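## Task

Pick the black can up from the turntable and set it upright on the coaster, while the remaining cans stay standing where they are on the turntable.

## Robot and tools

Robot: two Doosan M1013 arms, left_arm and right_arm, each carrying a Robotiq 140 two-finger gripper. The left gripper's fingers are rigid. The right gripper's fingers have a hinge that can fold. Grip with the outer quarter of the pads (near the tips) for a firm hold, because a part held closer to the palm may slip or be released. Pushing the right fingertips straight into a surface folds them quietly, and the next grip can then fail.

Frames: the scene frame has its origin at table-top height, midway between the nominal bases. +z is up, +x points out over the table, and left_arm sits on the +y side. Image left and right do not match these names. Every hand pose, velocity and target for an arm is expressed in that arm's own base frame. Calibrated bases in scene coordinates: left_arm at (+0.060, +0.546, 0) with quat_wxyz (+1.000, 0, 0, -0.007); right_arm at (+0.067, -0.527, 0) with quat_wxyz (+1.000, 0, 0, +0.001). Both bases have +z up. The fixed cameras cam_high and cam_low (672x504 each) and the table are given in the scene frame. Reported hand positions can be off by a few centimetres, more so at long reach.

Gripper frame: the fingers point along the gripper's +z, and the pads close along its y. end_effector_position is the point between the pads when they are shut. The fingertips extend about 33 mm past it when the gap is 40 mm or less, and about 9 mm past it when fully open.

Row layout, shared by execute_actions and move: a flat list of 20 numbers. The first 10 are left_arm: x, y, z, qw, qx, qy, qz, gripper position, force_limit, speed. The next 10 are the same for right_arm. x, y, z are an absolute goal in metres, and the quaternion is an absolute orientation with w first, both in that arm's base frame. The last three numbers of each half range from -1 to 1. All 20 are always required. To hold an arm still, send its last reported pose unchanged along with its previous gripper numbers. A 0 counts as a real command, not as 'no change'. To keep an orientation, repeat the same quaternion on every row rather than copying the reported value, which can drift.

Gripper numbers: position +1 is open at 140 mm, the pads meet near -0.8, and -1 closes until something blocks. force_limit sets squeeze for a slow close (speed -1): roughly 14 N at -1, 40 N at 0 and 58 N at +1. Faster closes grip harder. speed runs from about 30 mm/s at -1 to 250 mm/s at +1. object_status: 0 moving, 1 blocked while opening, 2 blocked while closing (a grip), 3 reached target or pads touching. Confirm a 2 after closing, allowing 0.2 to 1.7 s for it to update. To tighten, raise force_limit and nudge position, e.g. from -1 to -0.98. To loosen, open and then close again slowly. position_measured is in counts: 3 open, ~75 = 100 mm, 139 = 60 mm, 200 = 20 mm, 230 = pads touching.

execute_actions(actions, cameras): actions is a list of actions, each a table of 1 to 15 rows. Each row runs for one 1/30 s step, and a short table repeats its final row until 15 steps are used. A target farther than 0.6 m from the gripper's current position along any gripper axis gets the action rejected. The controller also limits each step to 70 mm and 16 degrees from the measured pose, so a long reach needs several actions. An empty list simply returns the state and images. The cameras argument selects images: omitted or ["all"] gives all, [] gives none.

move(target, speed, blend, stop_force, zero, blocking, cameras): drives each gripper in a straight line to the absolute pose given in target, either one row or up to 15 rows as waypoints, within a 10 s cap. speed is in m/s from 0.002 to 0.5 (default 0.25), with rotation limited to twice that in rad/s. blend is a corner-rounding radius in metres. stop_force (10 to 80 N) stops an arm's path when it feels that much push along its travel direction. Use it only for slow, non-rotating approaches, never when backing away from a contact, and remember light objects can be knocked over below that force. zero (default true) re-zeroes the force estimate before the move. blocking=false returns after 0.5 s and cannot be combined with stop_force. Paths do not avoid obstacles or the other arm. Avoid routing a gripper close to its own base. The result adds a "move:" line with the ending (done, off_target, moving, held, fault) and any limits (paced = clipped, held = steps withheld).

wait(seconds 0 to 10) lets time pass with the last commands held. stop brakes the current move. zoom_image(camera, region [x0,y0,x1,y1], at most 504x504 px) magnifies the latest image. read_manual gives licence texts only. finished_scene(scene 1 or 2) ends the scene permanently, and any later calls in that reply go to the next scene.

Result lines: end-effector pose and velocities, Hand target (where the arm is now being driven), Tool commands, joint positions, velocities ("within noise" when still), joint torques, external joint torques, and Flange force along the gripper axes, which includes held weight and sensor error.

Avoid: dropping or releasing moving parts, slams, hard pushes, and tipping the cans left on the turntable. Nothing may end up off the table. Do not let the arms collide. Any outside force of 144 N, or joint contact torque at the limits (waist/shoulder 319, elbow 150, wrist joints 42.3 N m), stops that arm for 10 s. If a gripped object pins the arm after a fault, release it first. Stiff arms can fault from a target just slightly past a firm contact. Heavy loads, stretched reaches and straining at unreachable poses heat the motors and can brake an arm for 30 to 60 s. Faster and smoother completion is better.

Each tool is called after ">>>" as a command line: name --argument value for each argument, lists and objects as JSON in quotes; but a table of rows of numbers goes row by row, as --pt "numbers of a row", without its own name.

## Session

>>> execute_actions --actions '[]'

>>> wait --seconds 1 --cameras '["cam_high"]'

>>> zoom_image --camera "cam_high" --region '[220, 80, 450, 270]'

Scene clock: 0.00 s.
left_arm: end_effector_position=(+0.2890, -0.6363, +0.2147) position_measured=3 object_status=3 end_effector_quat_wxyz=(-0.189, -0.090, +0.975, -0.076) | right_arm: end_effector_position=(+0.5043, +0.0177, +0.2803) position_measured=3 object_status=3 end_effector_quat_wxyz=(-0.080, +0.908, +0.197, +0.361)
Joint positions: left_arm=[-1.004 0.314 1.666 -0.435 1.233 3.684] | right_arm=[-0.369 -0.348 2.31 0.788 0.768 0.306]
Joint velocities: within noise
Joint torques (N m): no reading
External joint torques (N m): no reading
Flange force (N): no reading
Hand target: left_arm +0.2890, -0.6363, +0.2147; -0.189, -0.090, +0.975, -0.076 | right_arm +0.5043, +0.0177, +0.2803; -0.080, +0.908, +0.197, +0.361
Tool commands: left_gripper/position=+1.0 left_gripper/force_limit=+1.0 left_gripper/speed=+1.0 right_gripper/position=+1.0 right_gripper/force_limit=+1.0 right_gripper/speed=+1.0

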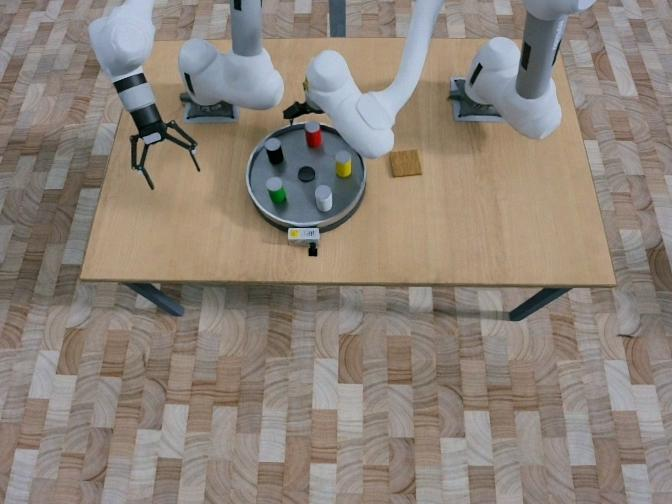

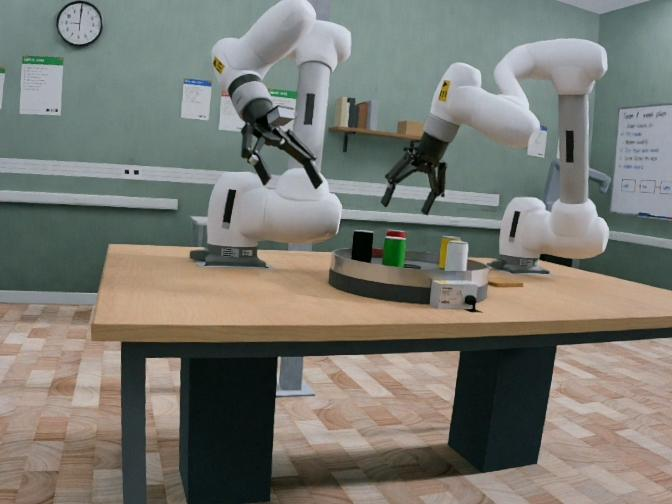

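Scene clock: 1.00 s.
left_arm: end_effector_position=(+0.2890, -0.6363, +0.2147) position_measured=3 object_status=3 end_effector_quat_wxyz=(-0.189, -0.090, +0.975, -0.076) | right_arm: end_effector_position=(+0.5043, +0.0177, +0.2803) position_measured=3 object_status=3 end_effector_quat_wxyz=(-0.080, +0.908, +0.197, +0.361)
Joint positions: left_arm=[-1.004 0.314 1.666 -0.435 1.233 3.684] | right_arm=[-0.369 -0.348 2.31 0.788 0.768 0.306]
Joint velocities: within noise
Joint torques (N m): left_arm=[-0.22 -66.31 -40.06 2.73 0.48 0.63] | right_arm=[-3.04 -5.86 -41.19 3.75 -0.09 -0.02]
External joint torques (N m): left_arm=[0.28 -4.65 1.99 -0.14 -0.18 -0.63] | right_arm=[3.01 -0.61 -1.47 0.69 -0.62 0.02]
Flange force (N): left_arm=[5.3 9.7 -0.1] | right_arm=[6.6 -6.6 5.5]
Hand target: left_arm +0.2890, -0.6363, +0.2147; -0.189, -0.090, +0.975, -0.076 | right_arm +0.5043, +0.0177, +0.2803; -0.080, +0.908, +0.197, +0.361
Tool commands: left_gripper/position=+1.0 left_gripper/force_limit=+1.0 left_gripper/speed=+1.0 right_gripper/position=+1.0 right_gripper/force_limit=+1.0 right_gripper/speed=+1.0
wait: 1.00 s; at rest by 0.17 s
Images, in order (width x height): cam_high 672x504.

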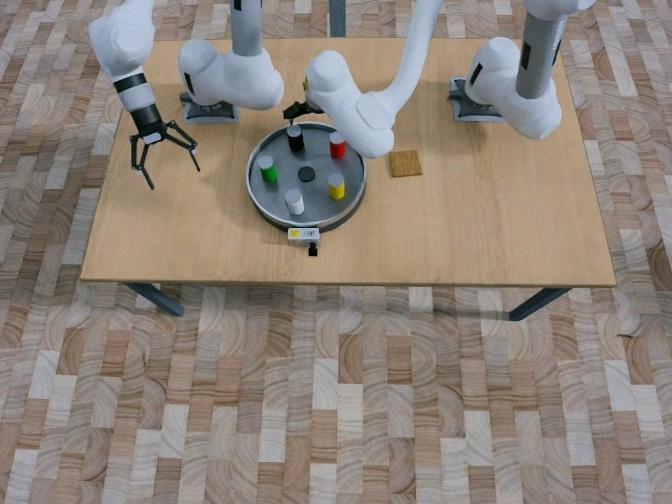

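Scaled by 2.191 from the camera's 672x504 image, which has a finer 960x720 frame.

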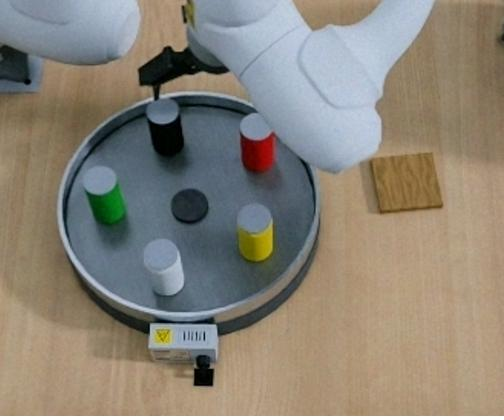

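>>> move --pt "0.358 -0.5268 0.23 0 0 1 0 0.5 0 -0.4 0.5043 0.0177 0.2803 -0.080 0.908 0.197 0.361 1 1 1" --pt "0.3579 -0.5268 0.128 0 0 1 0 0.5 0 -0.4 0.5043 0.0177 0.2803 -0.080 0.908 0.197 0.361 1 1 1" --speed 0.15

>>> zoom_image --camera "cam_high" --region '[240, 110, 380, 240]'

>>> zoom_image --camera "cam_low" --region '[320, 190, 500, 310]'

>>> wait --seconds 0.7 --cameras '["cam_high"]'

>>> zoom_image --camera "cam_high" --region '[240, 110, 380, 240]'

>>> zoom_image --camera "cam_high" --region '[360, 110, 470, 220]'

Scene clock: 4.10 s.
left_arm: end_effector_position=(+0.3579, -0.5268, +0.1280) position_measured=66 object_status=3 end_effector_quat_wxyz=(+0.000, +0.000, +1.000, +0.000) | right_arm: end_effector_position=(+0.5043, +0.0177, +0.2803) position_measured=3 object_status=3 end_effector_quat_wxyz=(-0.080, +0.908, +0.197, +0.361)
Joint positions: left_arm=[-1.028 0.259 1.86 0 1.023 3.684] | right_arm=[-0.369 -0.349 2.311 0.79 0.768 0.304]
Joint velocities: within noise
Joint torques (N m): left_arm=[-0.37 -59.32 -38.38 3.79 0.05 0.55] | right_arm=[-3.25 -5.75 -40.94 3.84 -0.15 0.05]
External joint torques (N m): left_arm=[0.35 -3.83 2.28 -0.12 -0.03 -0.55] | right_arm=[3.22 -0.73 -1.59 0.59 -0.55 -0.06]
Flange force (N): left_arm=[5.8 8.0 -1.2] | right_arm=[7.0 -7.0 5.4]
Hand target: left_arm +0.3579, -0.5268, +0.1280; +0.000, +0.000, +1.000, +0.000 | right_arm +0.5043, +0.0177, +0.2803; -0.080, +0.908, +0.197, +0.361
Off the commanded pose: left_arm 0.000 m, 0 deg | right_arm 0.000 m, 0 deg.
move: done

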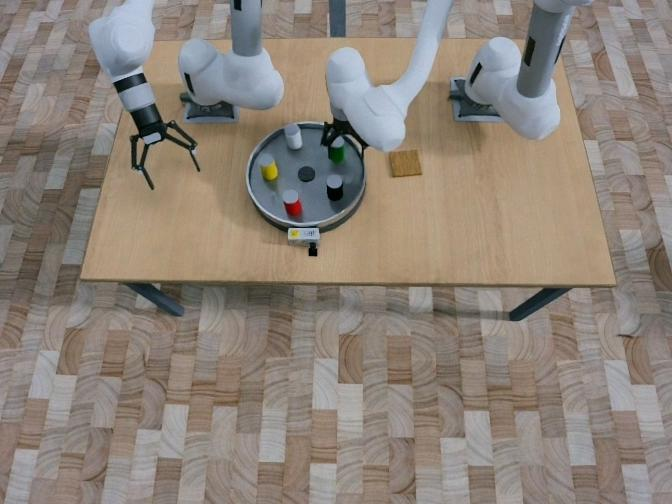

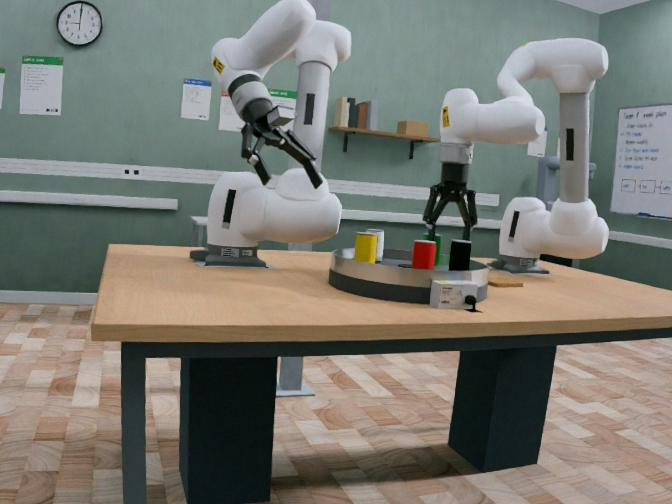

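Scaled by 3.600 from the camera's 672x504 image, which has a finer 960x720 frame.

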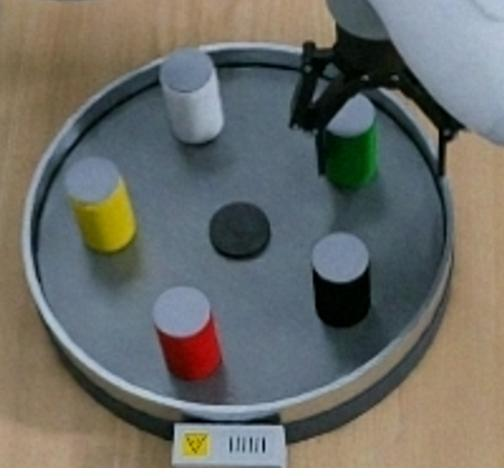

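Scaled by 2.800 from the camera's 672x504 image, which has a finer 960x720 frame.

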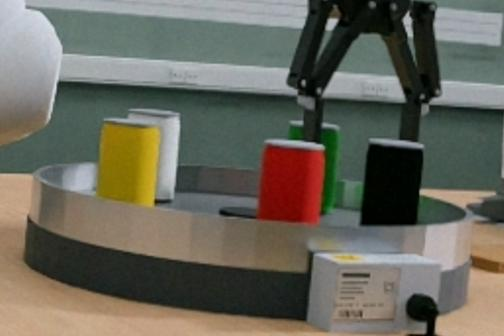

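Scene clock: 4.80 s.
left_arm: end_effector_position=(+0.3579, -0.5268, +0.1280) position_measured=66 object_status=3 end_effector_quat_wxyz=(+0.000, +0.000, +1.000, +0.000) | right_arm: end_effector_position=(+0.5043, +0.0177, +0.2803) position_measured=3 object_status=3 end_effector_quat_wxyz=(-0.080, +0.908, +0.197, +0.361)
Joint positions: left_arm=[-1.028 0.259 1.86 0 1.023 3.684] | right_arm=[-0.369 -0.349 2.311 0.79 0.768 0.304]
Joint velocities: within noise
Joint torques (N m): left_arm=[0.3 -59.84 -37.98 3.73 0.15 0.61] | right_arm=[-3.13 -5.86 -41.11 3.84 -0.11 0.06]
External joint torques (N m): left_arm=[-0.26 -2.74 1.96 -0.06 -0.13 -0.61] | right_arm=[3.01 -0.51 -1.56 0.61 -0.61 -0.06]
Flange force (N): left_arm=[5.5 5.7 -0.3] | right_arm=[6.7 -6.2 5.6]
Hand target: left_arm +0.3579, -0.5268, +0.1280; +0.000, +0.000, +1.000, +0.000 | right_arm +0.5043, +0.0177, +0.2803; -0.080, +0.908, +0.197, +0.361
Tool commands: left_gripper/position=+0.5 left_gripper/force_limit=+0.0 left_gripper/speed=-0.4 right_gripper/position=+1.0 right_gripper/force_limit=+1.0 right_gripper/speed=+1.0
Off the commanded pose: left_arm 0.000 m, 0 deg | right_arm 0.000 m, 0 deg.
wait: 0.70 s; at rest by 0.17 s
Images, in order (width x height): cam_high 672x504.

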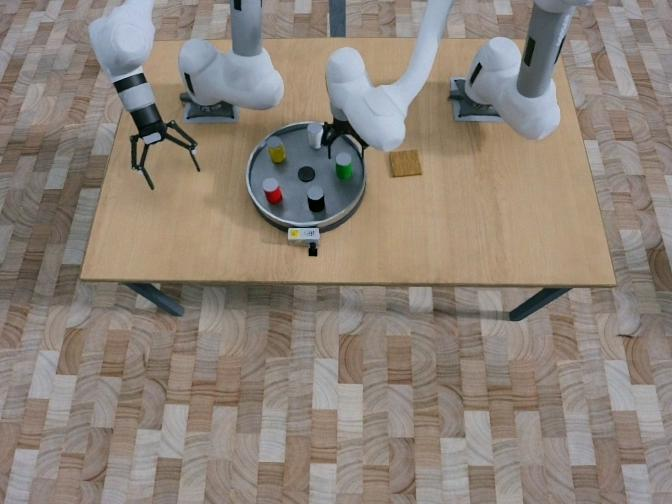

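Scaled by 3.600 from the camera's 672x504 image, which has a finer 960x720 frame.

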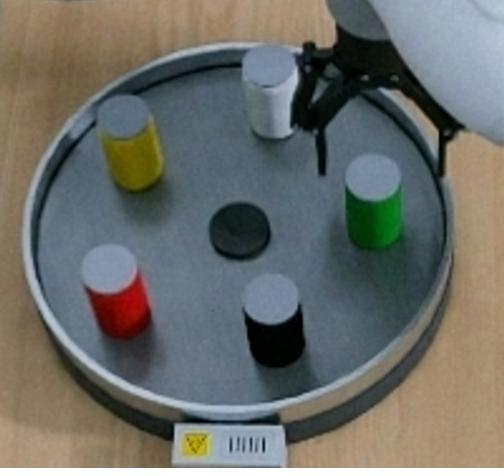

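Scaled by 4.582 from the camera's 672x504 image, which has a finer 960x720 frame.

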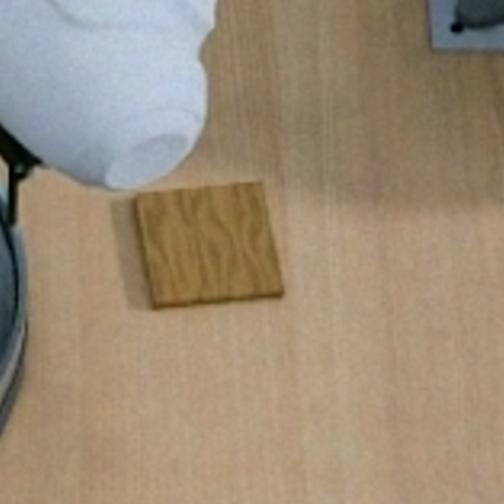

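>>> move --target '[0.3579,-0.5368,0.128,0,0,1,0,0.5,0,-0.4,0.5043,0.0177,0.2803,-0.080,0.908,0.197,0.361,1,1,1]' --cameras '[]'

Scene clock: 6.20 s.
left_arm: end_effector_position=(+0.3579, -0.5368, +0.1280) position_measured=66 object_status=3 end_effector_quat_wxyz=(+0.000, +0.000, +1.000, +0.000) | right_arm: end_effector_position=(+0.5043, +0.0177, +0.2803) position_measured=3 object_status=3 end_effector_quat_wxyz=(-0.080, +0.908, +0.197, +0.361)
Joint positions: left_arm=[-1.036 0.271 1.844 0 1.027 3.676] | right_arm=[-0.369 -0.349 2.311 0.79 0.768 0.304]
Joint velocities: within noise
Joint torques (N m): left_arm=[-0.33 -60.65 -38.1 3.85 0.23 0.67] | right_arm=[-2.68 -5.81 -40.85 3.79 -0.12 0.02]
External joint torques (N m): left_arm=[0.35 -2.52 2.28 -0.19 -0.21 -0.67] | right_arm=[2.68 -0.68 -1.75 0.64 -0.59 -0.02]
Flange force (N): left_arm=[4.9 6.5 0.3] | right_arm=[6.4 -5.6 4.7]
Hand target: left_arm +0.3579, -0.5368, +0.1280; +0.000, +0.000, +1.000, +0.000 | right_arm +0.5043, +0.0177, +0.2803; -0.080, +0.908, +0.197, +0.361
Off the commanded pose: left_arm 0.000 m, 0 deg | right_arm 0.000 m, 0 deg.
move: done
No camera images: "cameras" was empty.

>>> wait --seconds 2.85 --cameras '[]'

>>> execute_actions --actions '[[[0.3581,-0.5367,0.128,0,0,1,0,0.5,0,-0.4,0.5043,0.0177,0.2803,-0.080,0.908,0.197,0.361,1,1,1],[0.3585,-0.5366,0.128,0,0,1,0,0.5,0,-0.4,0.5043,0.0177,0.2803,-0.080,0.908,0.197,0.361,1,1,1],[0.3593,-0.5364,0.128,0,0,1,0,0.5,0,-0.4,0.5043,0.0177,0.2803,-0.080,0.908,0.197,0.361,1,1,1],[0.3604,-0.5361,0.128,0,0,1,0,0.5,0,-0.4,0.5043,0.0177,0.2803,-0.080,0.908,0.197,0.361,1,1,1],[0.3618,-0.5358,0.128,0,0,1,0,0.5,0,-0.4,0.5043,0.0177,0.2803,-0.080,0.908,0.197,0.361,1,1,1],[0.3635,-0.5354,0.128,0,0,1,0,0.5,0,-0.4,0.5043,0.0177,0.2803,-0.080,0.908,0.197,0.361,1,1,1],[0.3655,-0.5350,0.128,0,0,1,0,0.5,0,-0.4,0.5043,0.0177,0.2803,-0.080,0.908,0.197,0.361,1,1,1],[0.3678,-0.5345,0.128,0,0,1,0,0.5,0,-0.4,0.5043,0.0177,0.2803,-0.080,0.908,0.197,0.361,1,1,1],[0.3705,-0.5340,0.128,0,0,1,0,0.5,0,-0.4,0.5043,0.0177,0.2803,-0.080,0.908,0.197,0.361,1,1,1],[0.3734,-0.5336,0.128,0,0,1,0,-1,0,-0.4,0.5043,0.0177,0.2803,-0.080,0.908,0.197,0.361,1,1,1],[0.3767,-0.5331,0.128,0,0,1,0,-1,0,-0.4,0.5043,0.0177,0.2803,-0.080,0.908,0.197,0.361,1,1,1],[0.3803,-0.5327,0.128,0,0,1,0,-1,0,-0.4,0.5043,0.0177,0.2803,-0.080,0.908,0.197,0.361,1,1,1],[0.3841,-0.5324,0.128,0,0,1,0,-1,0,-0.4,0.5043,0.0177,0.2803,-0.080,0.908,0.197,0.361,1,1,1],[0.3879,-0.5322,0.128,0,0,1,0,-1,0,-0.4,0.5043,0.0177,0.2803,-0.080,0.908,0.197,0.361,1,1,1],[0.3917,-0.5321,0.128,0,0,1,0,-1,0,-0.4,0.5043,0.0177,0.2803,-0.080,0.908,0.197,0.361,1,1,1]],[[0.3955,-0.5321,0.128,0,0,1,0,-1,0,-0.4,0.5043,0.0177,0.2803,-0.080,0.908,0.197,0.361,1,1,1],[0.3993,-0.5322,0.128,0,0,1,0,-1,0,-0.4,0.5043,0.0177,0.2803,-0.080,0.908,0.197,0.361,1,1,1],[0.4031,-0.5324,0.128,0,0,1,0,-1,0,-0.4,0.5043,0.0177,0.2803,-0.080,0.908,0.197,0.361,1,1,1],[0.4069,-0.5328,0.128,0,0,1,0,-1,0,-0.4,0.5043,0.0177,0.2803,-0.080,0.908,0.197,0.361,1,1,1],[0.4105,-0.5332,0.128,0,0,1,0,-1,0,-0.4,0.5043,0.0177,0.2803,-0.080,0.908,0.197,0.361,1,1,1],[0.4141,-0.5337,0.128,0,0,1,0,-1,0,-0.4,0.5043,0.0177,0.2803,-0.080,0.908,0.197,0.361,1,1,1],[0.4177,-0.5344,0.128,0,0,1,0,-1,0,-0.4,0.5043,0.0177,0.2803,-0.080,0.908,0.197,0.361,1,1,1],[0.4212,-0.5351,0.128,0,0,1,0,-1,0,-0.4,0.5043,0.0177,0.2803,-0.080,0.908,0.197,0.361,1,1,1],[0.4247,-0.5359,0.128,0,0,1,0,-1,0,-0.4,0.5043,0.0177,0.2803,-0.080,0.908,0.197,0.361,1,1,1],[0.4281,-0.5369,0.128,0,0,1,0,-1,0,-0.4,0.5043,0.0177,0.2803,-0.080,0.908,0.197,0.361,1,1,1],[0.4315,-0.5379,0.128,0,0,1,0,-1,0,-0.4,0.5043,0.0177,0.2803,-0.080,0.908,0.197,0.361,1,1,1],[0.4349,-0.5391,0.128,0,0,1,0,-1,0,-0.4,0.5043,0.0177,0.2803,-0.080,0.908,0.197,0.361,1,1,1],[0.4382,-0.5403,0.128,0,0,1,0,-1,0,-0.4,0.5043,0.0177,0.2803,-0.080,0.908,0.197,0.361,1,1,1],[0.4415,-0.5417,0.128,0,0,1,0,-1,0,-0.4,0.5043,0.0177,0.2803,-0.080,0.908,0.197,0.361,1,1,1],[0.4447,-0.5431,0.128,0,0,1,0,-1,0,-0.4,0.5043,0.0177,0.2803,-0.080,0.908,0.197,0.361,1,1,1]],[[0.4479,-0.5446,0.128,0,0,1,0,-1,0,-0.4,0.5043,0.0177,0.2803,-0.080,0.908,0.197,0.361,1,1,1],[0.4510,-0.5463,0.1285,0,0,1,0,-1,0,-0.4,0.5043,0.0177,0.2803,-0.080,0.908,0.197,0.361,1,1,1],[0.4540,-0.5480,0.1295,0,0,1,0,-1,0,-0.4,0.5043,0.0177,0.2803,-0.080,0.908,0.197,0.361,1,1,1],[0.4570,-0.5498,0.131,0,0,1,0,-1,0,-0.4,0.5043,0.0177,0.2803,-0.080,0.908,0.197,0.361,1,1,1],[0.4600,-0.5516,0.133,0,0,1,0,-1,0,-0.4,0.5043,0.0177,0.2803,-0.080,0.908,0.197,0.361,1,1,1],[0.4628,-0.5534,0.1355,0,0,1,0,-1,0,-0.4,0.5043,0.0177,0.2803,-0.080,0.908,0.197,0.361,1,1,1],[0.4655,-0.5550,0.1385,0,0,1,0,-1,0,-0.4,0.5043,0.0177,0.2803,-0.080,0.908,0.197,0.361,1,1,1],[0.4680,-0.5565,0.142,0,0,1,0,-1,0,-0.4,0.5043,0.0177,0.2803,-0.080,0.908,0.197,0.361,1,1,1],[0.4702,-0.5578,0.146,0,0,1,0,-1,0,-0.4,0.5043,0.0177,0.2803,-0.080,0.908,0.197,0.361,1,1,1],[0.4720,-0.5589,0.150,0,0,1,0,-1,0,-0.4,0.5043,0.0177,0.2803,-0.080,0.908,0.197,0.361,1,1,1],[0.4734,-0.5598,0.154,0,0,1,0,-1,0,-0.4,0.5043,0.0177,0.2803,-0.080,0.908,0.197,0.361,1,1,1],[0.4744,-0.5604,0.158,0,0,1,0,-1,0,-0.4,0.5043,0.0177,0.2803,-0.080,0.908,0.197,0.361,1,1,1],[0.4750,-0.5608,0.162,0,0,1,0,-1,0,-0.4,0.5043,0.0177,0.2803,-0.080,0.908,0.197,0.361,1,1,1],[0.4750,-0.5610,0.166,0,0,1,0,-1,0,-0.4,0.5043,0.0177,0.2803,-0.080,0.908,0.197,0.361,1,1,1],[0.4750,-0.5610,0.170,0,0,1,0,-1,0,-0.4,0.5043,0.0177,0.2803,-0.080,0.908,0.197,0.361,1,1,1]]]'

>>> zoom_image --camera "cam_low" --region '[320, 190, 500, 310]'

>>> zoom_image --camera "cam_high" --region '[240, 110, 380, 240]'

Scene clock: 9.83 s.
left_arm: end_effector_position=(+0.3579, -0.5368, +0.1280) position_measured=66 object_status=3 end_effector_quat_wxyz=(+0.000, +0.000, +1.000, +0.000) | right_arm: end_effector_position=(+0.5043, +0.0177, +0.2803) position_measured=3 object_status=3 end_effector_quat_wxyz=(-0.080, +0.908, +0.197, +0.361)
Joint positions: left_arm=[-1.036 0.271 1.844 0 1.027 3.676] | right_arm=[-0.369 -0.349 2.311 0.79 0.768 0.304]
Joint velocities: within noise
Joint torques (N m): left_arm=[0.07 -60.85 -38.07 3.86 0.21 0.59] | right_arm=[-3.1 -5.74 -40.82 3.82 -0.13 -0.01]
External joint torques (N m): left_arm=[0.15 -3.26 1.96 -0.18 -0.19 -0.59] | right_arm=[3.09 -0.7 -1.85 0.63 -0.58 0.01]
Flange force (N): left_arm=[5.3 6.8 -0.7] | right_arm=[7.4 -6.6 5.2]
Hand target: left_arm +0.3579, -0.5368, +0.1280; +0.000, +0.000, +1.000, +0.000 | right_arm +0.5043, +0.0177, +0.2803; -0.080, +0.908, +0.197, +0.361
Tool commands: left_gripper/position=+0.5 left_gripper/force_limit=+0.0 left_gripper/speed=-0.4 right_gripper/position=+1.0 right_gripper/force_limit=+1.0 right_gripper/speed=+1.0
Off the commanded pose: left_arm 0.000 m, 0 deg | right_arm 0.000 m, 0 deg.
wait: 2.87 s; at rest from the start
No camera images: "cameras" was empty.

Scene clock: 11.67 s.
left_arm: end_effector_position=(+0.4749, -0.5609, +0.1699) position_measured=232 object_status=3 end_effector_quat_wxyz=(+0.000, +0.000, +1.000, +0.000) | right_arm: end_effector_position=(+0.5043, +0.0177, +0.2803) position_measured=3 object_status=3 end_effector_quat_wxyz=(-0.080, +0.908, +0.197, +0.361)
Joint positions: left_arm=[-0.915 0.369 1.622 0 1.15 3.797] | right_arm=[-0.369 -0.349 2.311 0.79 0.768 0.304]
Joint velocities: within noise
Joint torques (N m): left_arm=[-0.57 -72.05 -40.2 4.07 0.36 0.67] | right_arm=[-3.41 -5.46 -41.24 3.82 -0.12 -0.05]
External joint torques (N m): left_arm=[0.46 -3.53 1.89 -0.17 -0.33 -0.67] | right_arm=[3.43 -0.99 -1.53 0.63 -0.59 0.05]
External joint torques at the end of the 1st action: left_arm=[-1.49 -2.61 1.58 -0.06 -0.28 -0.62] | right_arm=[3.05 -0.41 -1.45 0.57 -0.6 0]
External joint torques at the end of the 2nd action: left_arm=[-0.21 -2.79 2.53 -0.02 -0.2 -0.53] | right_arm=[2.69 -0.76 -1.91 0.65 -0.66 0.01]
Flange force (N): left_arm=[6.3 7.0 0.1] | right_arm=[7.3 -8.1 5.4]
Flange force at the end of the 1st action (N): left_arm=[6.8 3.9 -0.3] | right_arm=[6.8 -6.5 5.8]
Flange force at the end of the 2nd action (N): left_arm=[6.7 6.6 0.4] | right_arm=[6.7 -5.8 4.6]
Hand target: left_arm +0.4749, -0.5609, +0.1699; +0.000, +0.000, +1.000, +0.000 | right_arm +0.5043, +0.0177, +0.2803; -0.080, +0.908, +0.197, +0.361
Off the commanded pose: left_arm 0.000 m, 0 deg | right_arm 0.000 m, 0 deg.

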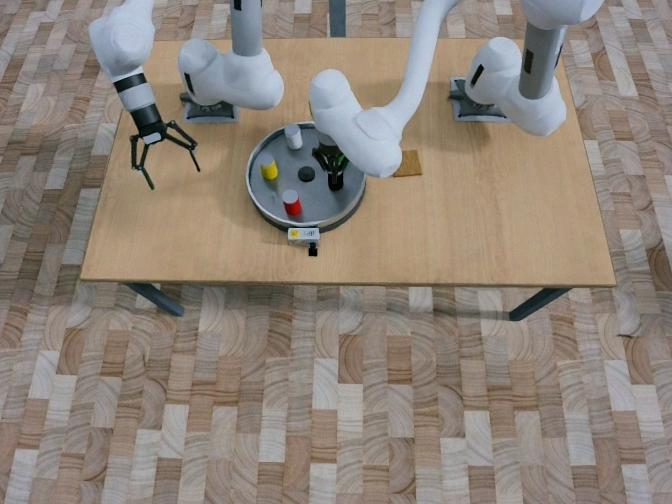

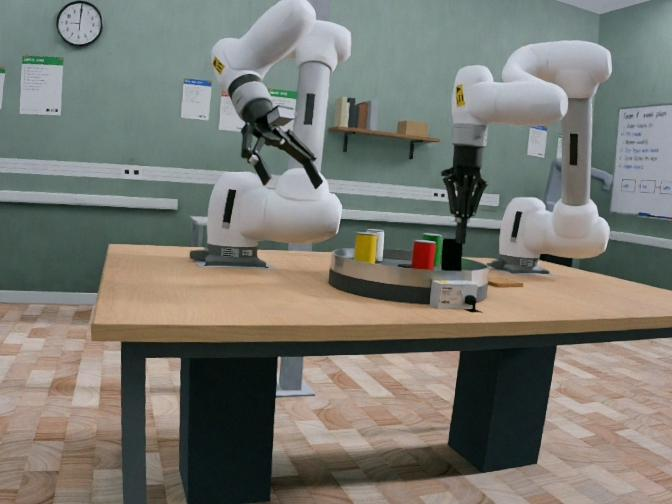

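Scaled by 2.800 from the camera's 672x504 image, which has a finer 960x720 frame.

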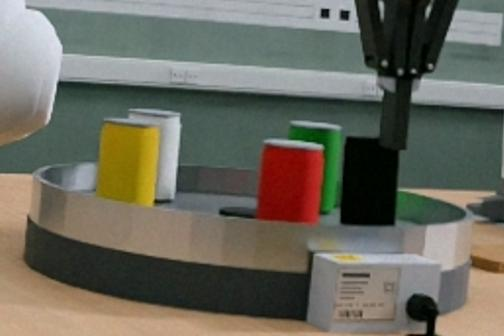

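Scaled by 3.600 from the camera's 672x504 image, which has a finer 960x720 frame.

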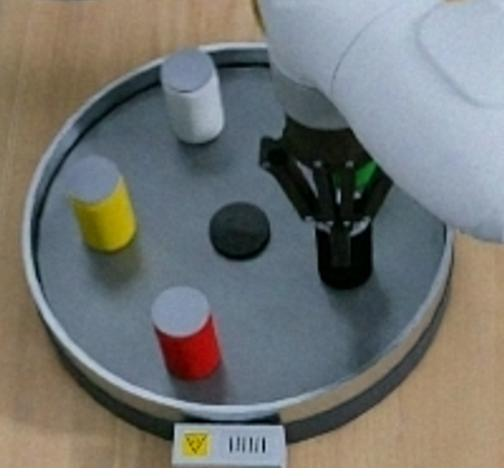

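>>> move --target '[0.475,-0.561,0.27,0,0,1,0,-1,0,-0.4,0.5043,0.0177,0.2803,-0.080,0.908,0.197,0.361,1,1,1]' --speed 0.2 --cameras '["cam_high"]'

>>> zoom_image --camera "cam_high" --region '[240, 110, 380, 240]'

Scene clock: 13.53 s.
left_arm: end_effector_position=(+0.4750, -0.5610, +0.2700) position_measured=232 object_status=3 end_effector_quat_wxyz=(+0.000, +0.000, +1.000, +0.000) | right_arm: end_effector_position=(+0.5043, +0.0177, +0.2803) position_measured=3 object_status=3 end_effector_quat_wxyz=(-0.080, +0.908, +0.197, +0.361)
Joint positions: left_arm=[-0.915 0.316 1.506 0 1.319 3.797] | right_arm=[-0.369 -0.349 2.311 0.79 0.768 0.304]
Joint velocities: within noise
Joint torques (N m): left_arm=[0.06 -69.38 -43.02 4.34 0.21 0.66] | right_arm=[-3.16 -5.6 -40.73 3.83 -0.14 -0.02]
External joint torques (N m): left_arm=[-0.18 -3.4 2.31 -0.19 -0.19 -0.66] | right_arm=[3.14 -0.99 -2.09 0.63 -0.59 0.01]
Flange force (N): left_arm=[7.6 7.2 2.0] | right_arm=[7.7 -6.9 4.7]
Hand target: left_arm +0.4750, -0.5610, +0.2700; +0.000, +0.000, +1.000, +0.000 | right_arm +0.5043, +0.0177, +0.2803; -0.080, +0.908, +0.197, +0.361
Off the commanded pose: left_arm 0.000 m, 0 deg | right_arm 0.000 m, 0 deg.
move: done
Images, in order (width x height): cam_high 672x504.

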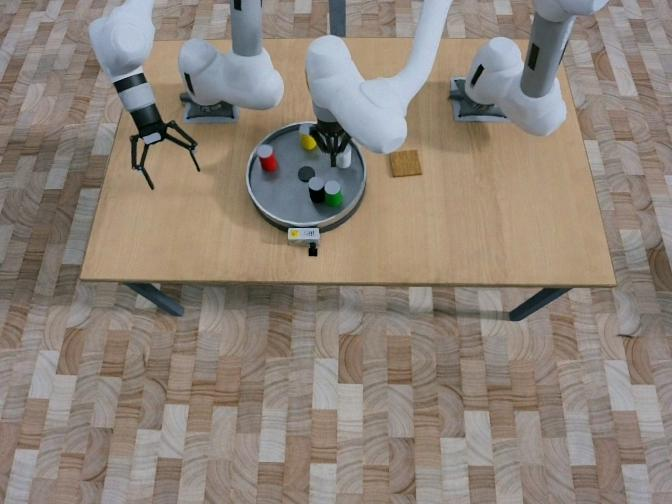

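Scaled by 3.600 from the camera's 672x504 image, which has a finer 960x720 frame.

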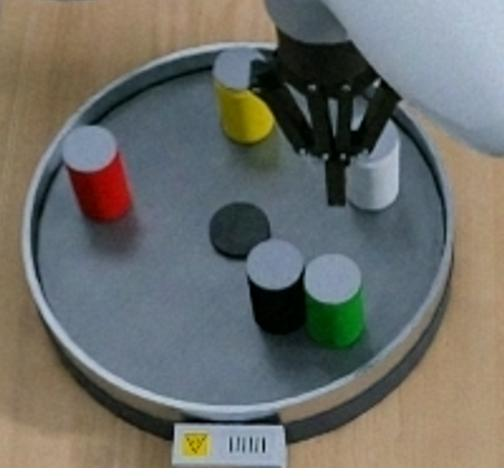

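>>> move --target '[0.3691,-0.5683,0.23,0,0,1,0,0.5,0,-0.4,0.5043,0.0177,0.2803,-0.080,0.908,0.197,0.361,1,1,1]' --speed 0.2 --cameras '["cam_high"]'

>>> zoom_image --camera "cam_high" --region '[240, 110, 380, 240]'

>>> wait --seconds 0.7 --cameras '["cam_high"]'

>>> zoom_image --camera "cam_high" --region '[240, 110, 380, 240]'

>>> wait --seconds 0.7 --cameras '["cam_high"]'

>>> zoom_image --camera "cam_high" --region '[240, 110, 380, 240]'

>>> wait --seconds 0.7 --cameras '["cam_high"]'

>>> zoom_image --camera "cam_high" --region '[240, 110, 380, 240]'

Scene clock: 16.17 s.
left_arm: end_effector_position=(+0.3691, -0.5683, +0.2300) position_measured=66 object_status=0 end_effector_quat_wxyz=(+0.000, +0.000, +1.000, +0.000) | right_arm: end_effector_position=(+0.5043, +0.0177, +0.2803) position_measured=3 object_status=3 end_effector_quat_wxyz=(-0.080, +0.908, +0.197, +0.361)
Joint positions: left_arm=[-1.046 0.247 1.673 0 1.222 3.667] | right_arm=[-0.369 -0.349 2.311 0.79 0.768 0.304]
Joint velocities: within noise
Joint torques (N m): left_arm=[0.02 -62.23 -41.8 4.17 0.15 0.6] | right_arm=[-2.47 -5.9 -40.79 3.83 -0.2 -0.03]
External joint torques (N m): left_arm=[0.22 -3.59 1.97 -0.11 -0.13 -0.6] | right_arm=[2.51 -0.77 -2 0.63 -0.52 0.03]
Flange force (N): left_arm=[5.6 7.6 0.6] | right_arm=[6.6 -5.2 3.9]
Hand target: left_arm +0.3691, -0.5683, +0.2300; +0.000, +0.000, +1.000, +0.000 | right_arm +0.5043, +0.0177, +0.2803; -0.080, +0.908, +0.197, +0.361
Off the commanded pose: left_arm 0.000 m, 0 deg | right_arm 0.000 m, 0 deg.
move: done
Images, in order (width x height): cam_high 672x504.

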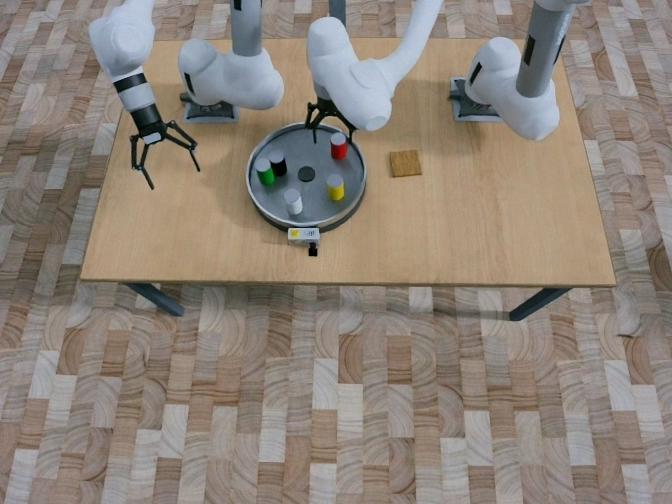

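Scaled by 3.600 from the camera's 672x504 image, which has a finer 960x720 frame.

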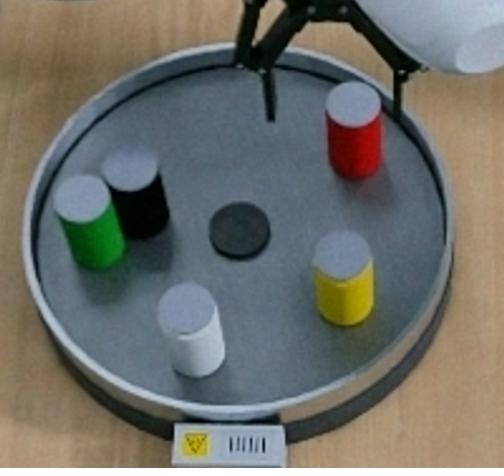

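Scene clock: 16.87 s.
left_arm: end_effector_position=(+0.3691, -0.5683, +0.2300) position_measured=66 object_status=3 end_effector_quat_wxyz=(+0.000, +0.000, +1.000, +0.000) | right_arm: end_effector_position=(+0.5043, +0.0177, +0.2803) position_measured=3 object_status=3 end_effector_quat_wxyz=(-0.080, +0.908, +0.197, +0.361)
Joint positions: left_arm=[-1.046 0.247 1.673 0 1.222 3.667] | right_arm=[-0.369 -0.349 2.311 0.79 0.768 0.304]
Joint velocities: within noise
Joint torques (N m): left_arm=[0.06 -61.76 -41.9 4.21 0.11 0.63] | right_arm=[-3.38 -6.11 -41 3.83 -0.13 -0.06]
External joint torques (N m): left_arm=[0.01 -3.54 2.23 -0.17 -0.09 -0.63] | right_arm=[3.36 -0.36 -1.77 0.63 -0.58 0.06]
Flange force (N): left_arm=[6.1 7.8 0.8] | right_arm=[8.0 -7.0 6.2]
Hand target: left_arm +0.3691, -0.5683, +0.2300; +0.000, +0.000, +1.000, +0.000 | right_arm +0.5043, +0.0177, +0.2803; -0.080, +0.908, +0.197, +0.361
Tool commands: left_gripper/position=+0.5 left_gripper/force_limit=+0.0 left_gripper/speed=-0.4 right_gripper/position=+1.0 right_gripper/force_limit=+1.0 right_gripper/speed=+1.0
Off the commanded pose: left_arm 0.000 m, 0 deg | right_arm 0.000 m, 0 deg.
wait: 0.70 s; at rest by 0.17 s
Images, in order (width x height): cam_high 672x504.

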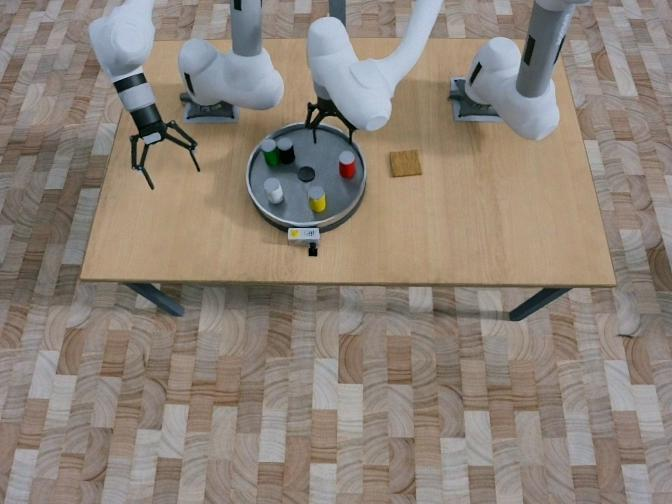

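Scaled by 3.600 from the camera's 672x504 image, which has a finer 960x720 frame.

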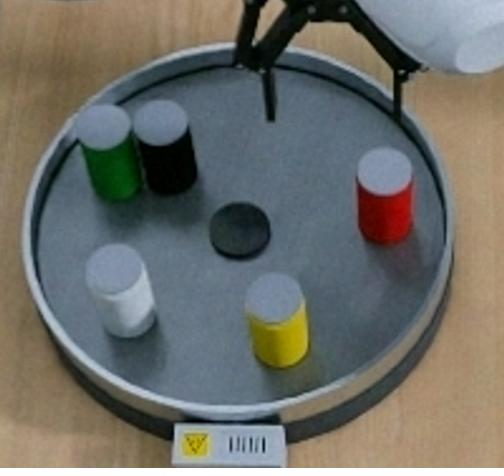

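Scene clock: 17.57 s.
left_arm: end_effector_position=(+0.3691, -0.5683, +0.2300) position_measured=66 object_status=3 end_effector_quat_wxyz=(+0.000, +0.000, +1.000, +0.000) | right_arm: end_effector_position=(+0.5043, +0.0177, +0.2803) position_measured=3 object_status=3 end_effector_quat_wxyz=(-0.080, +0.908, +0.197, +0.361)
Joint positions: left_arm=[-1.046 0.247 1.673 0 1.222 3.667] | right_arm=[-0.369 -0.349 2.311 0.79 0.768 0.304]
Joint velocities: within noise
Joint torques (N m): left_arm=[0.01 -62.08 -41.98 4.16 0.23 0.61] | right_arm=[-3.27 -5.82 -40.9 3.85 -0.01 -0.03]
External joint torques (N m): left_arm=[0.06 -3.05 2.33 -0.12 -0.21 -0.61] | right_arm=[3.23 -0.64 -1.8 0.6 -0.71 0.03]
Flange force (N): left_arm=[5.8 7.4 1.5] | right_arm=[7.7 -7.1 5.8]
Hand target: left_arm +0.3691, -0.5683, +0.2300; +0.000, +0.000, +1.000, +0.000 | right_arm +0.5043, +0.0177, +0.2803; -0.080, +0.908, +0.197, +0.361
Tool commands: left_gripper/position=+0.5 left_gripper/force_limit=+0.0 left_gripper/speed=-0.4 right_gripper/position=+1.0 right_gripper/force_limit=+1.0 right_gripper/speed=+1.0
Off the commanded pose: left_arm 0.000 m, 0 deg | right_arm 0.000 m, 0 deg.
wait: 0.70 s; at rest by 0.17 s
Images, in order (width x height): cam_high 672x504.

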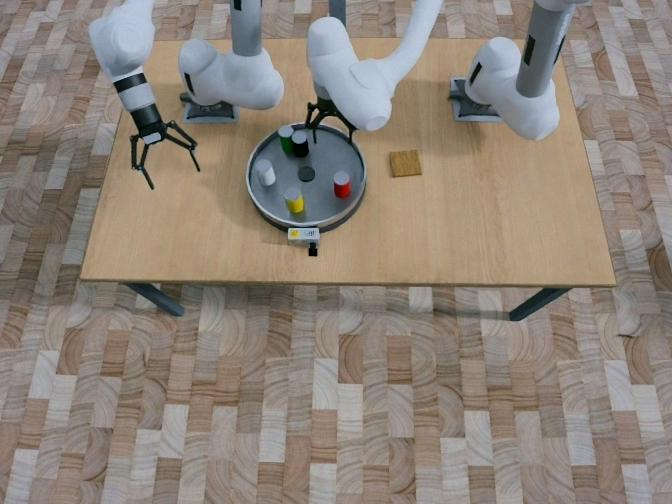

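Scaled by 3.600 from the camera's 672x504 image, which has a finer 960x720 frame.

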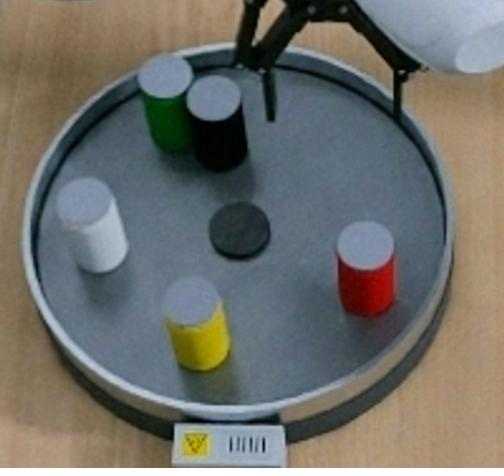

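Scene clock: 18.27 s.
left_arm: end_effector_position=(+0.3691, -0.5683, +0.2300) position_measured=66 object_status=3 end_effector_quat_wxyz=(+0.000, +0.000, +1.000, +0.000) | right_arm: end_effector_position=(+0.5043, +0.0177, +0.2803) position_measured=3 object_status=3 end_effector_quat_wxyz=(-0.080, +0.908, +0.197, +0.361)
Joint positions: left_arm=[-1.046 0.247 1.673 0 1.222 3.667] | right_arm=[-0.369 -0.349 2.311 0.79 0.768 0.304]
Joint velocities: within noise
Joint torques (N m): left_arm=[-0.37 -61.94 -41.94 4.17 0.18 0.61] | right_arm=[-3.62 -5.66 -40.97 3.81 -0.09 -0.02]
External joint torques (N m): left_arm=[0.48 -3.27 2.27 -0.14 -0.16 -0.61] | right_arm=[3.62 -0.81 -1.45 0.6 -0.6 0.01]
Flange force (N): left_arm=[5.4 7.9 1.2] | right_arm=[7.6 -8.3 6.1]
Hand target: left_arm +0.3691, -0.5683, +0.2300; +0.000, +0.000, +1.000, +0.000 | right_arm +0.5043, +0.0177, +0.2803; -0.080, +0.908, +0.197, +0.361
Tool commands: left_gripper/position=+0.5 left_gripper/force_limit=+0.0 left_gripper/speed=-0.4 right_gripper/position=+1.0 right_gripper/force_limit=+1.0 right_gripper/speed=+1.0
Off the commanded pose: left_arm 0.000 m, 0 deg | right_arm 0.000 m, 0 deg.
wait: 0.70 s; at rest by 0.17 s
Images, in order (width x height): cam_high 672x504.

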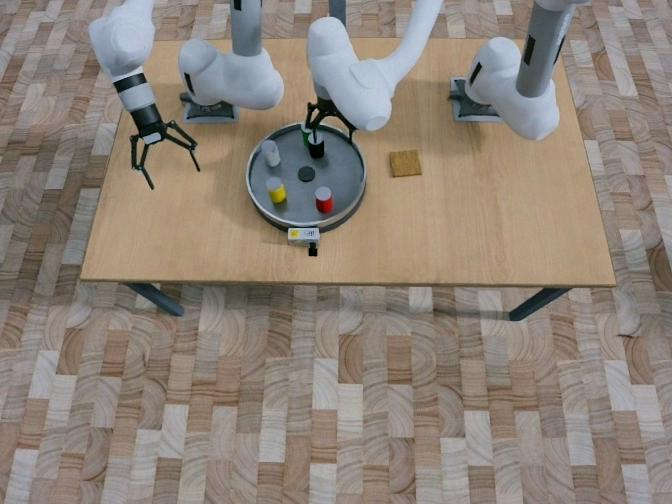

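Scaled by 3.600 from the camera's 672x504 image, which has a finer 960x720 frame.

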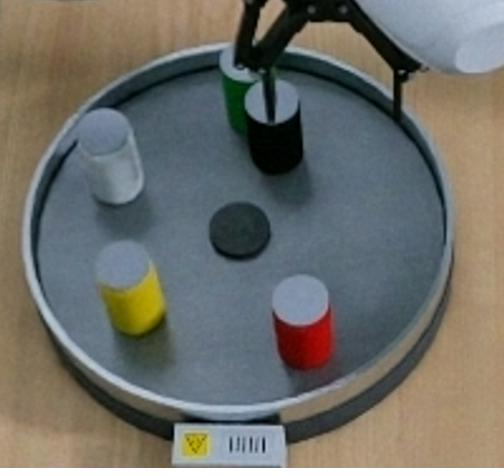

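>>> move --target '[0.3688,-0.5673,0.23,0,0,1,0,0.5,0,-0.4,0.5043,0.0177,0.2803,-0.080,0.908,0.197,0.361,1,1,1]' --speed 0.1 --cameras '[]'

Scene clock: 20.90 s.
left_arm: end_effector_position=(+0.3688, -0.5673, +0.2300) position_measured=66 object_status=3 end_effector_quat_wxyz=(+0.000, +0.000, +1.000, +0.000) | right_arm: end_effector_position=(+0.5043, +0.0177, +0.2803) position_measured=3 object_status=3 end_effector_quat_wxyz=(-0.080, +0.908, +0.197, +0.361)
Joint positions: left_arm=[-1.045 0.245 1.675 0 1.221 3.667] | right_arm=[-0.369 -0.349 2.311 0.79 0.768 0.304]
Joint velocities: within noise
Joint torques (N m): left_arm=[-0.42 -61.57 -42.03 4.26 0.17 0.65] | right_arm=[-2.51 -5.91 -40.86 3.89 -0.08 0.01]
External joint torques (N m): left_arm=[0.44 -3.74 2.32 -0.23 -0.15 -0.65] | right_arm=[2.5 -0.46 -1.58 0.53 -0.62 -0.01]
Flange force (N): left_arm=[5.9 8.5 1.0] | right_arm=[6.1 -5.2 4.8]
Hand target: left_arm +0.3688, -0.5673, +0.2300; +0.000, +0.000, +1.000, +0.000 | right_arm +0.5043, +0.0177, +0.2803; -0.080, +0.908, +0.197, +0.361
Off the commanded pose: left_arm 0.000 m, 0 deg | right_arm 0.000 m, 0 deg.
move: done
No camera images: "cameras" was empty.

>>> wait --seconds 3.12 --cameras '[]'

>>> execute_actions --actions '[[[0.3688,-0.5673,0.195,0,0,1,0,0.5,0,-0.4,0.5043,0.0177,0.2803,-0.080,0.908,0.197,0.361,1,1,1]],[[0.3688,-0.5673,0.16,0,0,1,0,0.5,0,-0.4,0.5043,0.0177,0.2803,-0.080,0.908,0.197,0.361,1,1,1]],[[0.3688,-0.5673,0.128,0,0,1,0,0.5,0,-0.4,0.5043,0.0177,0.2803,-0.080,0.908,0.197,0.361,1,1,1]],[[0.3690,-0.5673,0.128,0,0.0009,1,0,0.5,0,-0.4,0.5043,0.0177,0.2803,-0.080,0.908,0.197,0.361,1,1,1],[0.3692,-0.5672,0.128,0,0.0021,1,0,0.5,0,-0.4,0.5043,0.0177,0.2803,-0.080,0.908,0.197,0.361,1,1,1],[0.3698,-0.5671,0.128,0,0.0052,1,0,0.5,0,-0.4,0.5043,0.0177,0.2803,-0.080,0.908,0.197,0.361,1,1,1],[0.3705,-0.5669,0.128,0,0.0093,1,0,0.5,0,-0.4,0.5043,0.0177,0.2803,-0.080,0.908,0.197,0.361,1,1,1],[0.3715,-0.5667,0.128,0,0.0145,0.9999,0,0.5,0,-0.4,0.5043,0.0177,0.2803,-0.080,0.908,0.197,0.361,1,1,1],[0.3727,-0.5664,0.128,0,0.0209,0.9998,0,0.5,0,-0.4,0.5043,0.0177,0.2803,-0.080,0.908,0.197,0.361,1,1,1],[0.3741,-0.5661,0.128,0,0.0284,0.9996,0,0.5,0,-0.4,0.5043,0.0177,0.2803,-0.080,0.908,0.197,0.361,1,1,1],[0.3756,-0.5658,0.128,0,0.0366,0.9993,0,0.5,0,-0.4,0.5043,0.0177,0.2803,-0.080,0.908,0.197,0.361,1,1,1],[0.3776,-0.5654,0.128,0,0.0471,0.9989,0,0.5,0,-0.4,0.5043,0.0177,0.2803,-0.080,0.908,0.197,0.361,1,1,1],[0.3795,-0.5651,0.128,0,0.0576,0.9983,0,-1,0,-0.4,0.5043,0.0177,0.2803,-0.080,0.908,0.197,0.361,1,1,1],[0.3818,-0.5648,0.128,0,0.0698,0.9976,0,-1,0,-0.4,0.5043,0.0177,0.2803,-0.080,0.908,0.197,0.361,1,1,1],[0.3843,-0.5645,0.128,0,0.0828,0.9966,0,-1,0,-0.4,0.5043,0.0177,0.2803,-0.080,0.908,0.197,0.361,1,1,1],[0.3869,-0.5643,0.128,0,0.0967,0.9953,0,-1,0,-0.4,0.5043,0.0177,0.2803,-0.080,0.908,0.197,0.361,1,1,1],[0.3896,-0.5642,0.128,0,0.1104,0.9939,0,-1,0,-0.4,0.5043,0.0177,0.2803,-0.080,0.908,0.197,0.361,1,1,1],[0.3922,-0.5641,0.128,0,0.1243,0.9922,0,-1,0,-0.4,0.5043,0.0177,0.2803,-0.080,0.908,0.197,0.361,1,1,1]],[[0.3948,-0.5641,0.128,0,0.1380,0.9904,0,-1,0,-0.4,0.5043,0.0177,0.2803,-0.080,0.908,0.197,0.361,1,1,1],[0.3975,-0.5642,0.128,0,0.1518,0.9884,0,-1,0,-0.4,0.5043,0.0177,0.2803,-0.080,0.908,0.197,0.361,1,1,1],[0.4001,-0.5643,0.128,0,0.1654,0.9862,0,-1,0,-0.4,0.5043,0.0177,0.2803,-0.080,0.908,0.197,0.361,1,1,1],[0.4027,-0.5646,0.128,0,0.1790,0.9838,0,-1,0,-0.4,0.5043,0.0177,0.2803,-0.080,0.908,0.197,0.361,1,1,1],[0.4053,-0.5648,0.128,0,0.1927,0.9813,0,-1,0,-0.4,0.5043,0.0177,0.2803,-0.080,0.908,0.197,0.361,1,1,1],[0.4079,-0.5652,0.128,0,0.2062,0.9785,0,-1,0,-0.4,0.5043,0.0177,0.2803,-0.080,0.908,0.197,0.361,1,1,1],[0.4105,-0.5657,0.128,0,0.2198,0.9755,0,-1,0,-0.4,0.5043,0.0177,0.2803,-0.080,0.908,0.197,0.361,1,1,1],[0.4131,-0.5662,0.128,0,0.2333,0.9724,0,-1,0,-0.4,0.5043,0.0177,0.2803,-0.080,0.908,0.197,0.361,1,1,1],[0.4157,-0.5667,0.128,0,0.2468,0.9691,0,-1,0,-0.4,0.5043,0.0177,0.2803,-0.080,0.908,0.197,0.361,1,1,1],[0.4182,-0.5674,0.128,0,0.2602,0.9656,0,-1,0,-0.4,0.5043,0.0177,0.2803,-0.080,0.908,0.197,0.361,1,1,1],[0.4208,-0.5681,0.128,0,0.2736,0.9618,0,-1,0,-0.4,0.5043,0.0177,0.2803,-0.080,0.908,0.197,0.361,1,1,1],[0.4233,-0.5689,0.128,0,0.2869,0.9580,0,-1,0,-0.4,0.5043,0.0177,0.2803,-0.080,0.908,0.197,0.361,1,1,1],[0.4258,-0.5698,0.128,0,0.3000,0.9539,0,-1,0,-0.4,0.5043,0.0177,0.2803,-0.080,0.908,0.197,0.361,1,1,1],[0.4282,-0.5707,0.128,0,0.3133,0.9497,0,-1,0,-0.4,0.5043,0.0177,0.2803,-0.080,0.908,0.197,0.361,1,1,1],[0.4307,-0.5717,0.128,0,0.3264,0.9452,0,-1,0,-0.4,0.5043,0.0177,0.2803,-0.080,0.908,0.197,0.361,1,1,1]],[[0.4331,-0.5728,0.128,0,0.3396,0.9406,0,-1,0,-0.4,0.5043,0.0177,0.2803,-0.080,0.908,0.197,0.361,1,1,1],[0.4355,-0.5739,0.1285,0,0.3525,0.9358,0,-1,0,-0.4,0.5043,0.0177,0.2803,-0.080,0.908,0.197,0.361,1,1,1],[0.4376,-0.5756,0.1295,0,0.3655,0.9308,0,-1,0,-0.4,0.5043,0.0177,0.2803,-0.080,0.908,0.197,0.361,1,1,1],[0.4391,-0.5781,0.131,0,0.3783,0.9257,0,-1,0,-0.4,0.5043,0.0177,0.2803,-0.080,0.908,0.197,0.361,1,1,1],[0.4401,-0.5816,0.133,0,0.3912,0.9203,0,-1,0,-0.4,0.5043,0.0177,0.2803,-0.080,0.908,0.197,0.361,1,1,1],[0.4403,-0.5858,0.1355,0,0.4035,0.9150,0,-1,0,-0.4,0.5043,0.0177,0.2803,-0.080,0.908,0.197,0.361,1,1,1],[0.4401,-0.5905,0.1385,0,0.4163,0.9092,0,-1,0,-0.4,0.5043,0.0177,0.2803,-0.080,0.908,0.197,0.361,1,1,1],[0.4396,-0.5950,0.142,0,0.4289,0.9033,0,-1,0,-0.4,0.5043,0.0177,0.2803,-0.080,0.908,0.197,0.361,1,1,1],[0.4390,-0.5995,0.146,0,0.4415,0.8973,0,-1,0,-0.4,0.5043,0.0177,0.2803,-0.080,0.908,0.197,0.361,1,1,1],[0.4380,-0.6038,0.150,0,0.4532,0.8914,0,-1,0,-0.4,0.5043,0.0177,0.2803,-0.080,0.908,0.197,0.361,1,1,1],[0.4367,-0.6080,0.154,0,0.4641,0.8858,0,-1,0,-0.4,0.5043,0.0177,0.2803,-0.080,0.908,0.197,0.361,1,1,1],[0.4355,-0.6115,0.158,0,0.4733,0.8809,0,-1,0,-0.4,0.5043,0.0177,0.2803,-0.080,0.908,0.197,0.361,1,1,1],[0.4345,-0.6141,0.162,0,0.4802,0.8771,0,-1,0,-0.4,0.5043,0.0177,0.2803,-0.080,0.908,0.197,0.361,1,1,1],[0.4340,-0.6156,0.166,0,0.4848,0.8746,0,-1,0,-0.4,0.5043,0.0177,0.2803,-0.080,0.908,0.197,0.361,1,1,1],[0.4339,-0.6162,0.170,0,0.4871,0.8733,0,-1,0,-0.4,0.5043,0.0177,0.2803,-0.080,0.908,0.197,0.361,1,1,1]]]' --cameras '["cam_high","cam_low"]'

>>> zoom_image --camera "cam_high" --region '[240, 110, 380, 240]'

Scene clock: 25.03 s.
left_arm: end_effector_position=(+0.3688, -0.5673, +0.2300) position_measured=66 object_status=3 end_effector_quat_wxyz=(+0.000, +0.000, +1.000, +0.000) | right_arm: end_effector_position=(+0.5043, +0.0177, +0.2803) position_measured=3 object_status=3 end_effector_quat_wxyz=(-0.080, +0.908, +0.197, +0.361)
Joint positions: left_arm=[-1.045 0.245 1.675 0 1.221 3.667] | right_arm=[-0.369 -0.349 2.311 0.79 0.768 0.304]
Joint velocities: within noise
Joint torques (N m): left_arm=[0.23 -61.78 -41.84 4.17 0.19 0.62] | right_arm=[-3.2 -4.99 -40.85 3.87 -0.05 -0.03]
External joint torques (N m): left_arm=[0.02 -3.51 2.16 -0.13 -0.17 -0.62] | right_arm=[3.13 -1.46 -1.95 0.59 -0.68 0.03]
Flange force (N): left_arm=[6.0 7.7 0.9] | right_arm=[7.3 -7.8 4.1]
Hand target: left_arm +0.3688, -0.5673, +0.2300; +0.000, +0.000, +1.000, +0.000 | right_arm +0.5043, +0.0177, +0.2803; -0.080, +0.908, +0.197, +0.361
Tool commands: left_gripper/position=+0.5 left_gripper/force_limit=+0.0 left_gripper/speed=-0.4 right_gripper/position=+1.0 right_gripper/force_limit=+1.0 right_gripper/speed=+1.0
Off the commanded pose: left_arm 0.000 m, 0 deg | right_arm 0.000 m, 0 deg.
wait: 3.13 s; at rest from the start
No camera images: "cameras" was empty.

Scene clock: 28.37 s.
left_arm: end_effector_position=(+0.4338, -0.6160, +0.1699) position_measured=153 object_status=2 end_effector_quat_wxyz=(+0.001, +0.487, +0.874, +0.000) | right_arm: end_effector_position=(+0.5043, +0.0177, +0.2803) position_measured=3 object_status=3 end_effector_quat_wxyz=(-0.080, +0.908, +0.197, +0.361)
Joint positions: left_arm=[-1.003 0.396 1.583 0.001 1.161 4.725] | right_arm=[-0.369 -0.349 2.311 0.79 0.768 0.304]
Joint velocities: within noise
Joint torques (N m): left_arm=[0.07 -76.44 -41.3 4.1 0.34 0.69] | right_arm=[-2.94 -5.44 -41.11 3.78 -0.05 0.02]
External joint torques (N m): left_arm=[-0.17 -2.17 2.71 -0.13 -0.31 -0.69] | right_arm=[2.9 -0.97 -1.71 0.67 -0.68 -0.02]
External joint torques at the end of the 2nd action: left_arm=[-0.12 -3 2.25 -0.18 -0.16 -0.73] | right_arm=[3.68 -0.89 -2.04 0.66 -0.59 -0.04]
External joint torques at the end of the 3rd action: left_arm=[-0.24 -2.99 2.24 -0.12 -0.2 -0.62] | right_arm=[3.01 -0.39 -1.75 0.67 -0.61 -0.11]
External joint torques at the end of the 4th action: left_arm=[0.04 -3.48 2.67 0.17 0.06 -0.72] | right_arm=[3.22 -0.88 -1.72 0.59 -0.59 0]
External joint torques at the end of the 5th action: left_arm=[0.37 -7.41 -0.18 0.38 0.33 -0.78] | right_arm=[3.69 -0.58 -1.93 0.62 -0.58 -0.03]
Flange force (N): left_arm=[9.3 -1.7 1.8] | right_arm=[6.5 -6.6 4.8]
Flange force at the end of the 2nd action (N): left_arm=[9.0 -1.5 0.3] | right_arm=[8.4 -7.9 5.8]
Flange force at the end of the 3rd action (N): left_arm=[8.9 -1.5 -0.1] | right_arm=[6.9 -5.8 5.8]
Flange force at the end of the 4th action (N): left_arm=[10.3 -1.4 -0.6] | right_arm=[7.3 -7.2 5.1]
Flange force at the end of the 5th action (N): left_arm=[9.9 -1.4 -6.6] | right_arm=[8.5 -7.7 6.4]
Hand target: left_arm +0.4338, -0.6160, +0.1700; +0.001, +0.487, +0.874, +0.000 | right_arm +0.5043, +0.0177, +0.2803; -0.080, +0.908, +0.197, +0.361
Off the commanded pose: left_arm 0.000 m, 0 deg | right_arm 0.000 m, 0 deg.

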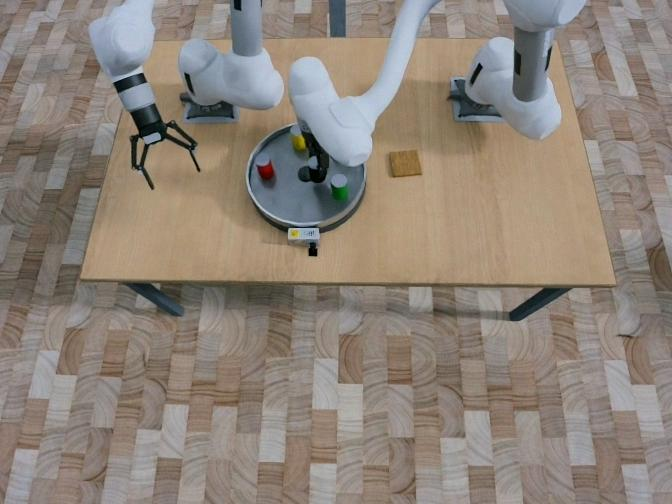

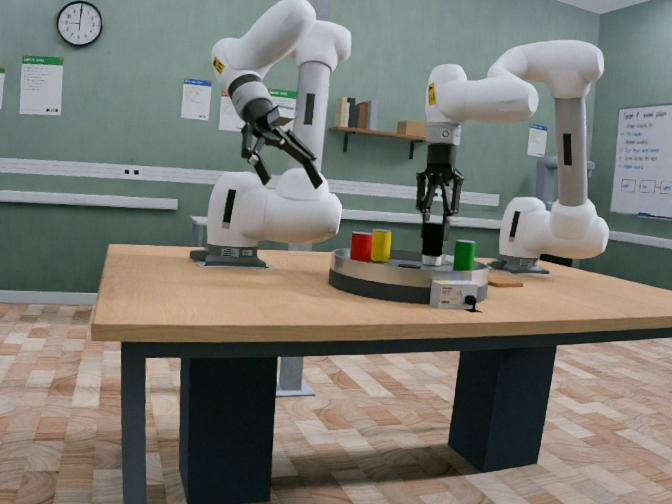

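Scaled by 3.600 from the camera's 672x504 image, which has a finer 960x720 frame.

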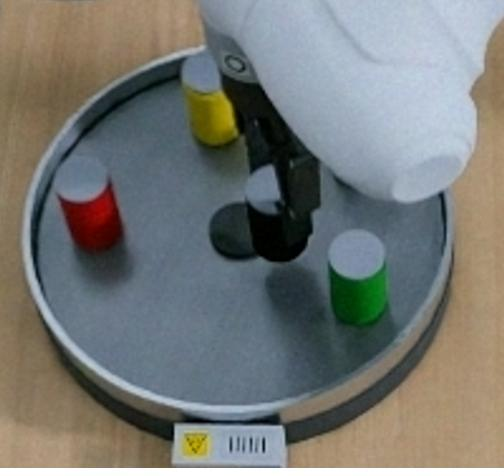

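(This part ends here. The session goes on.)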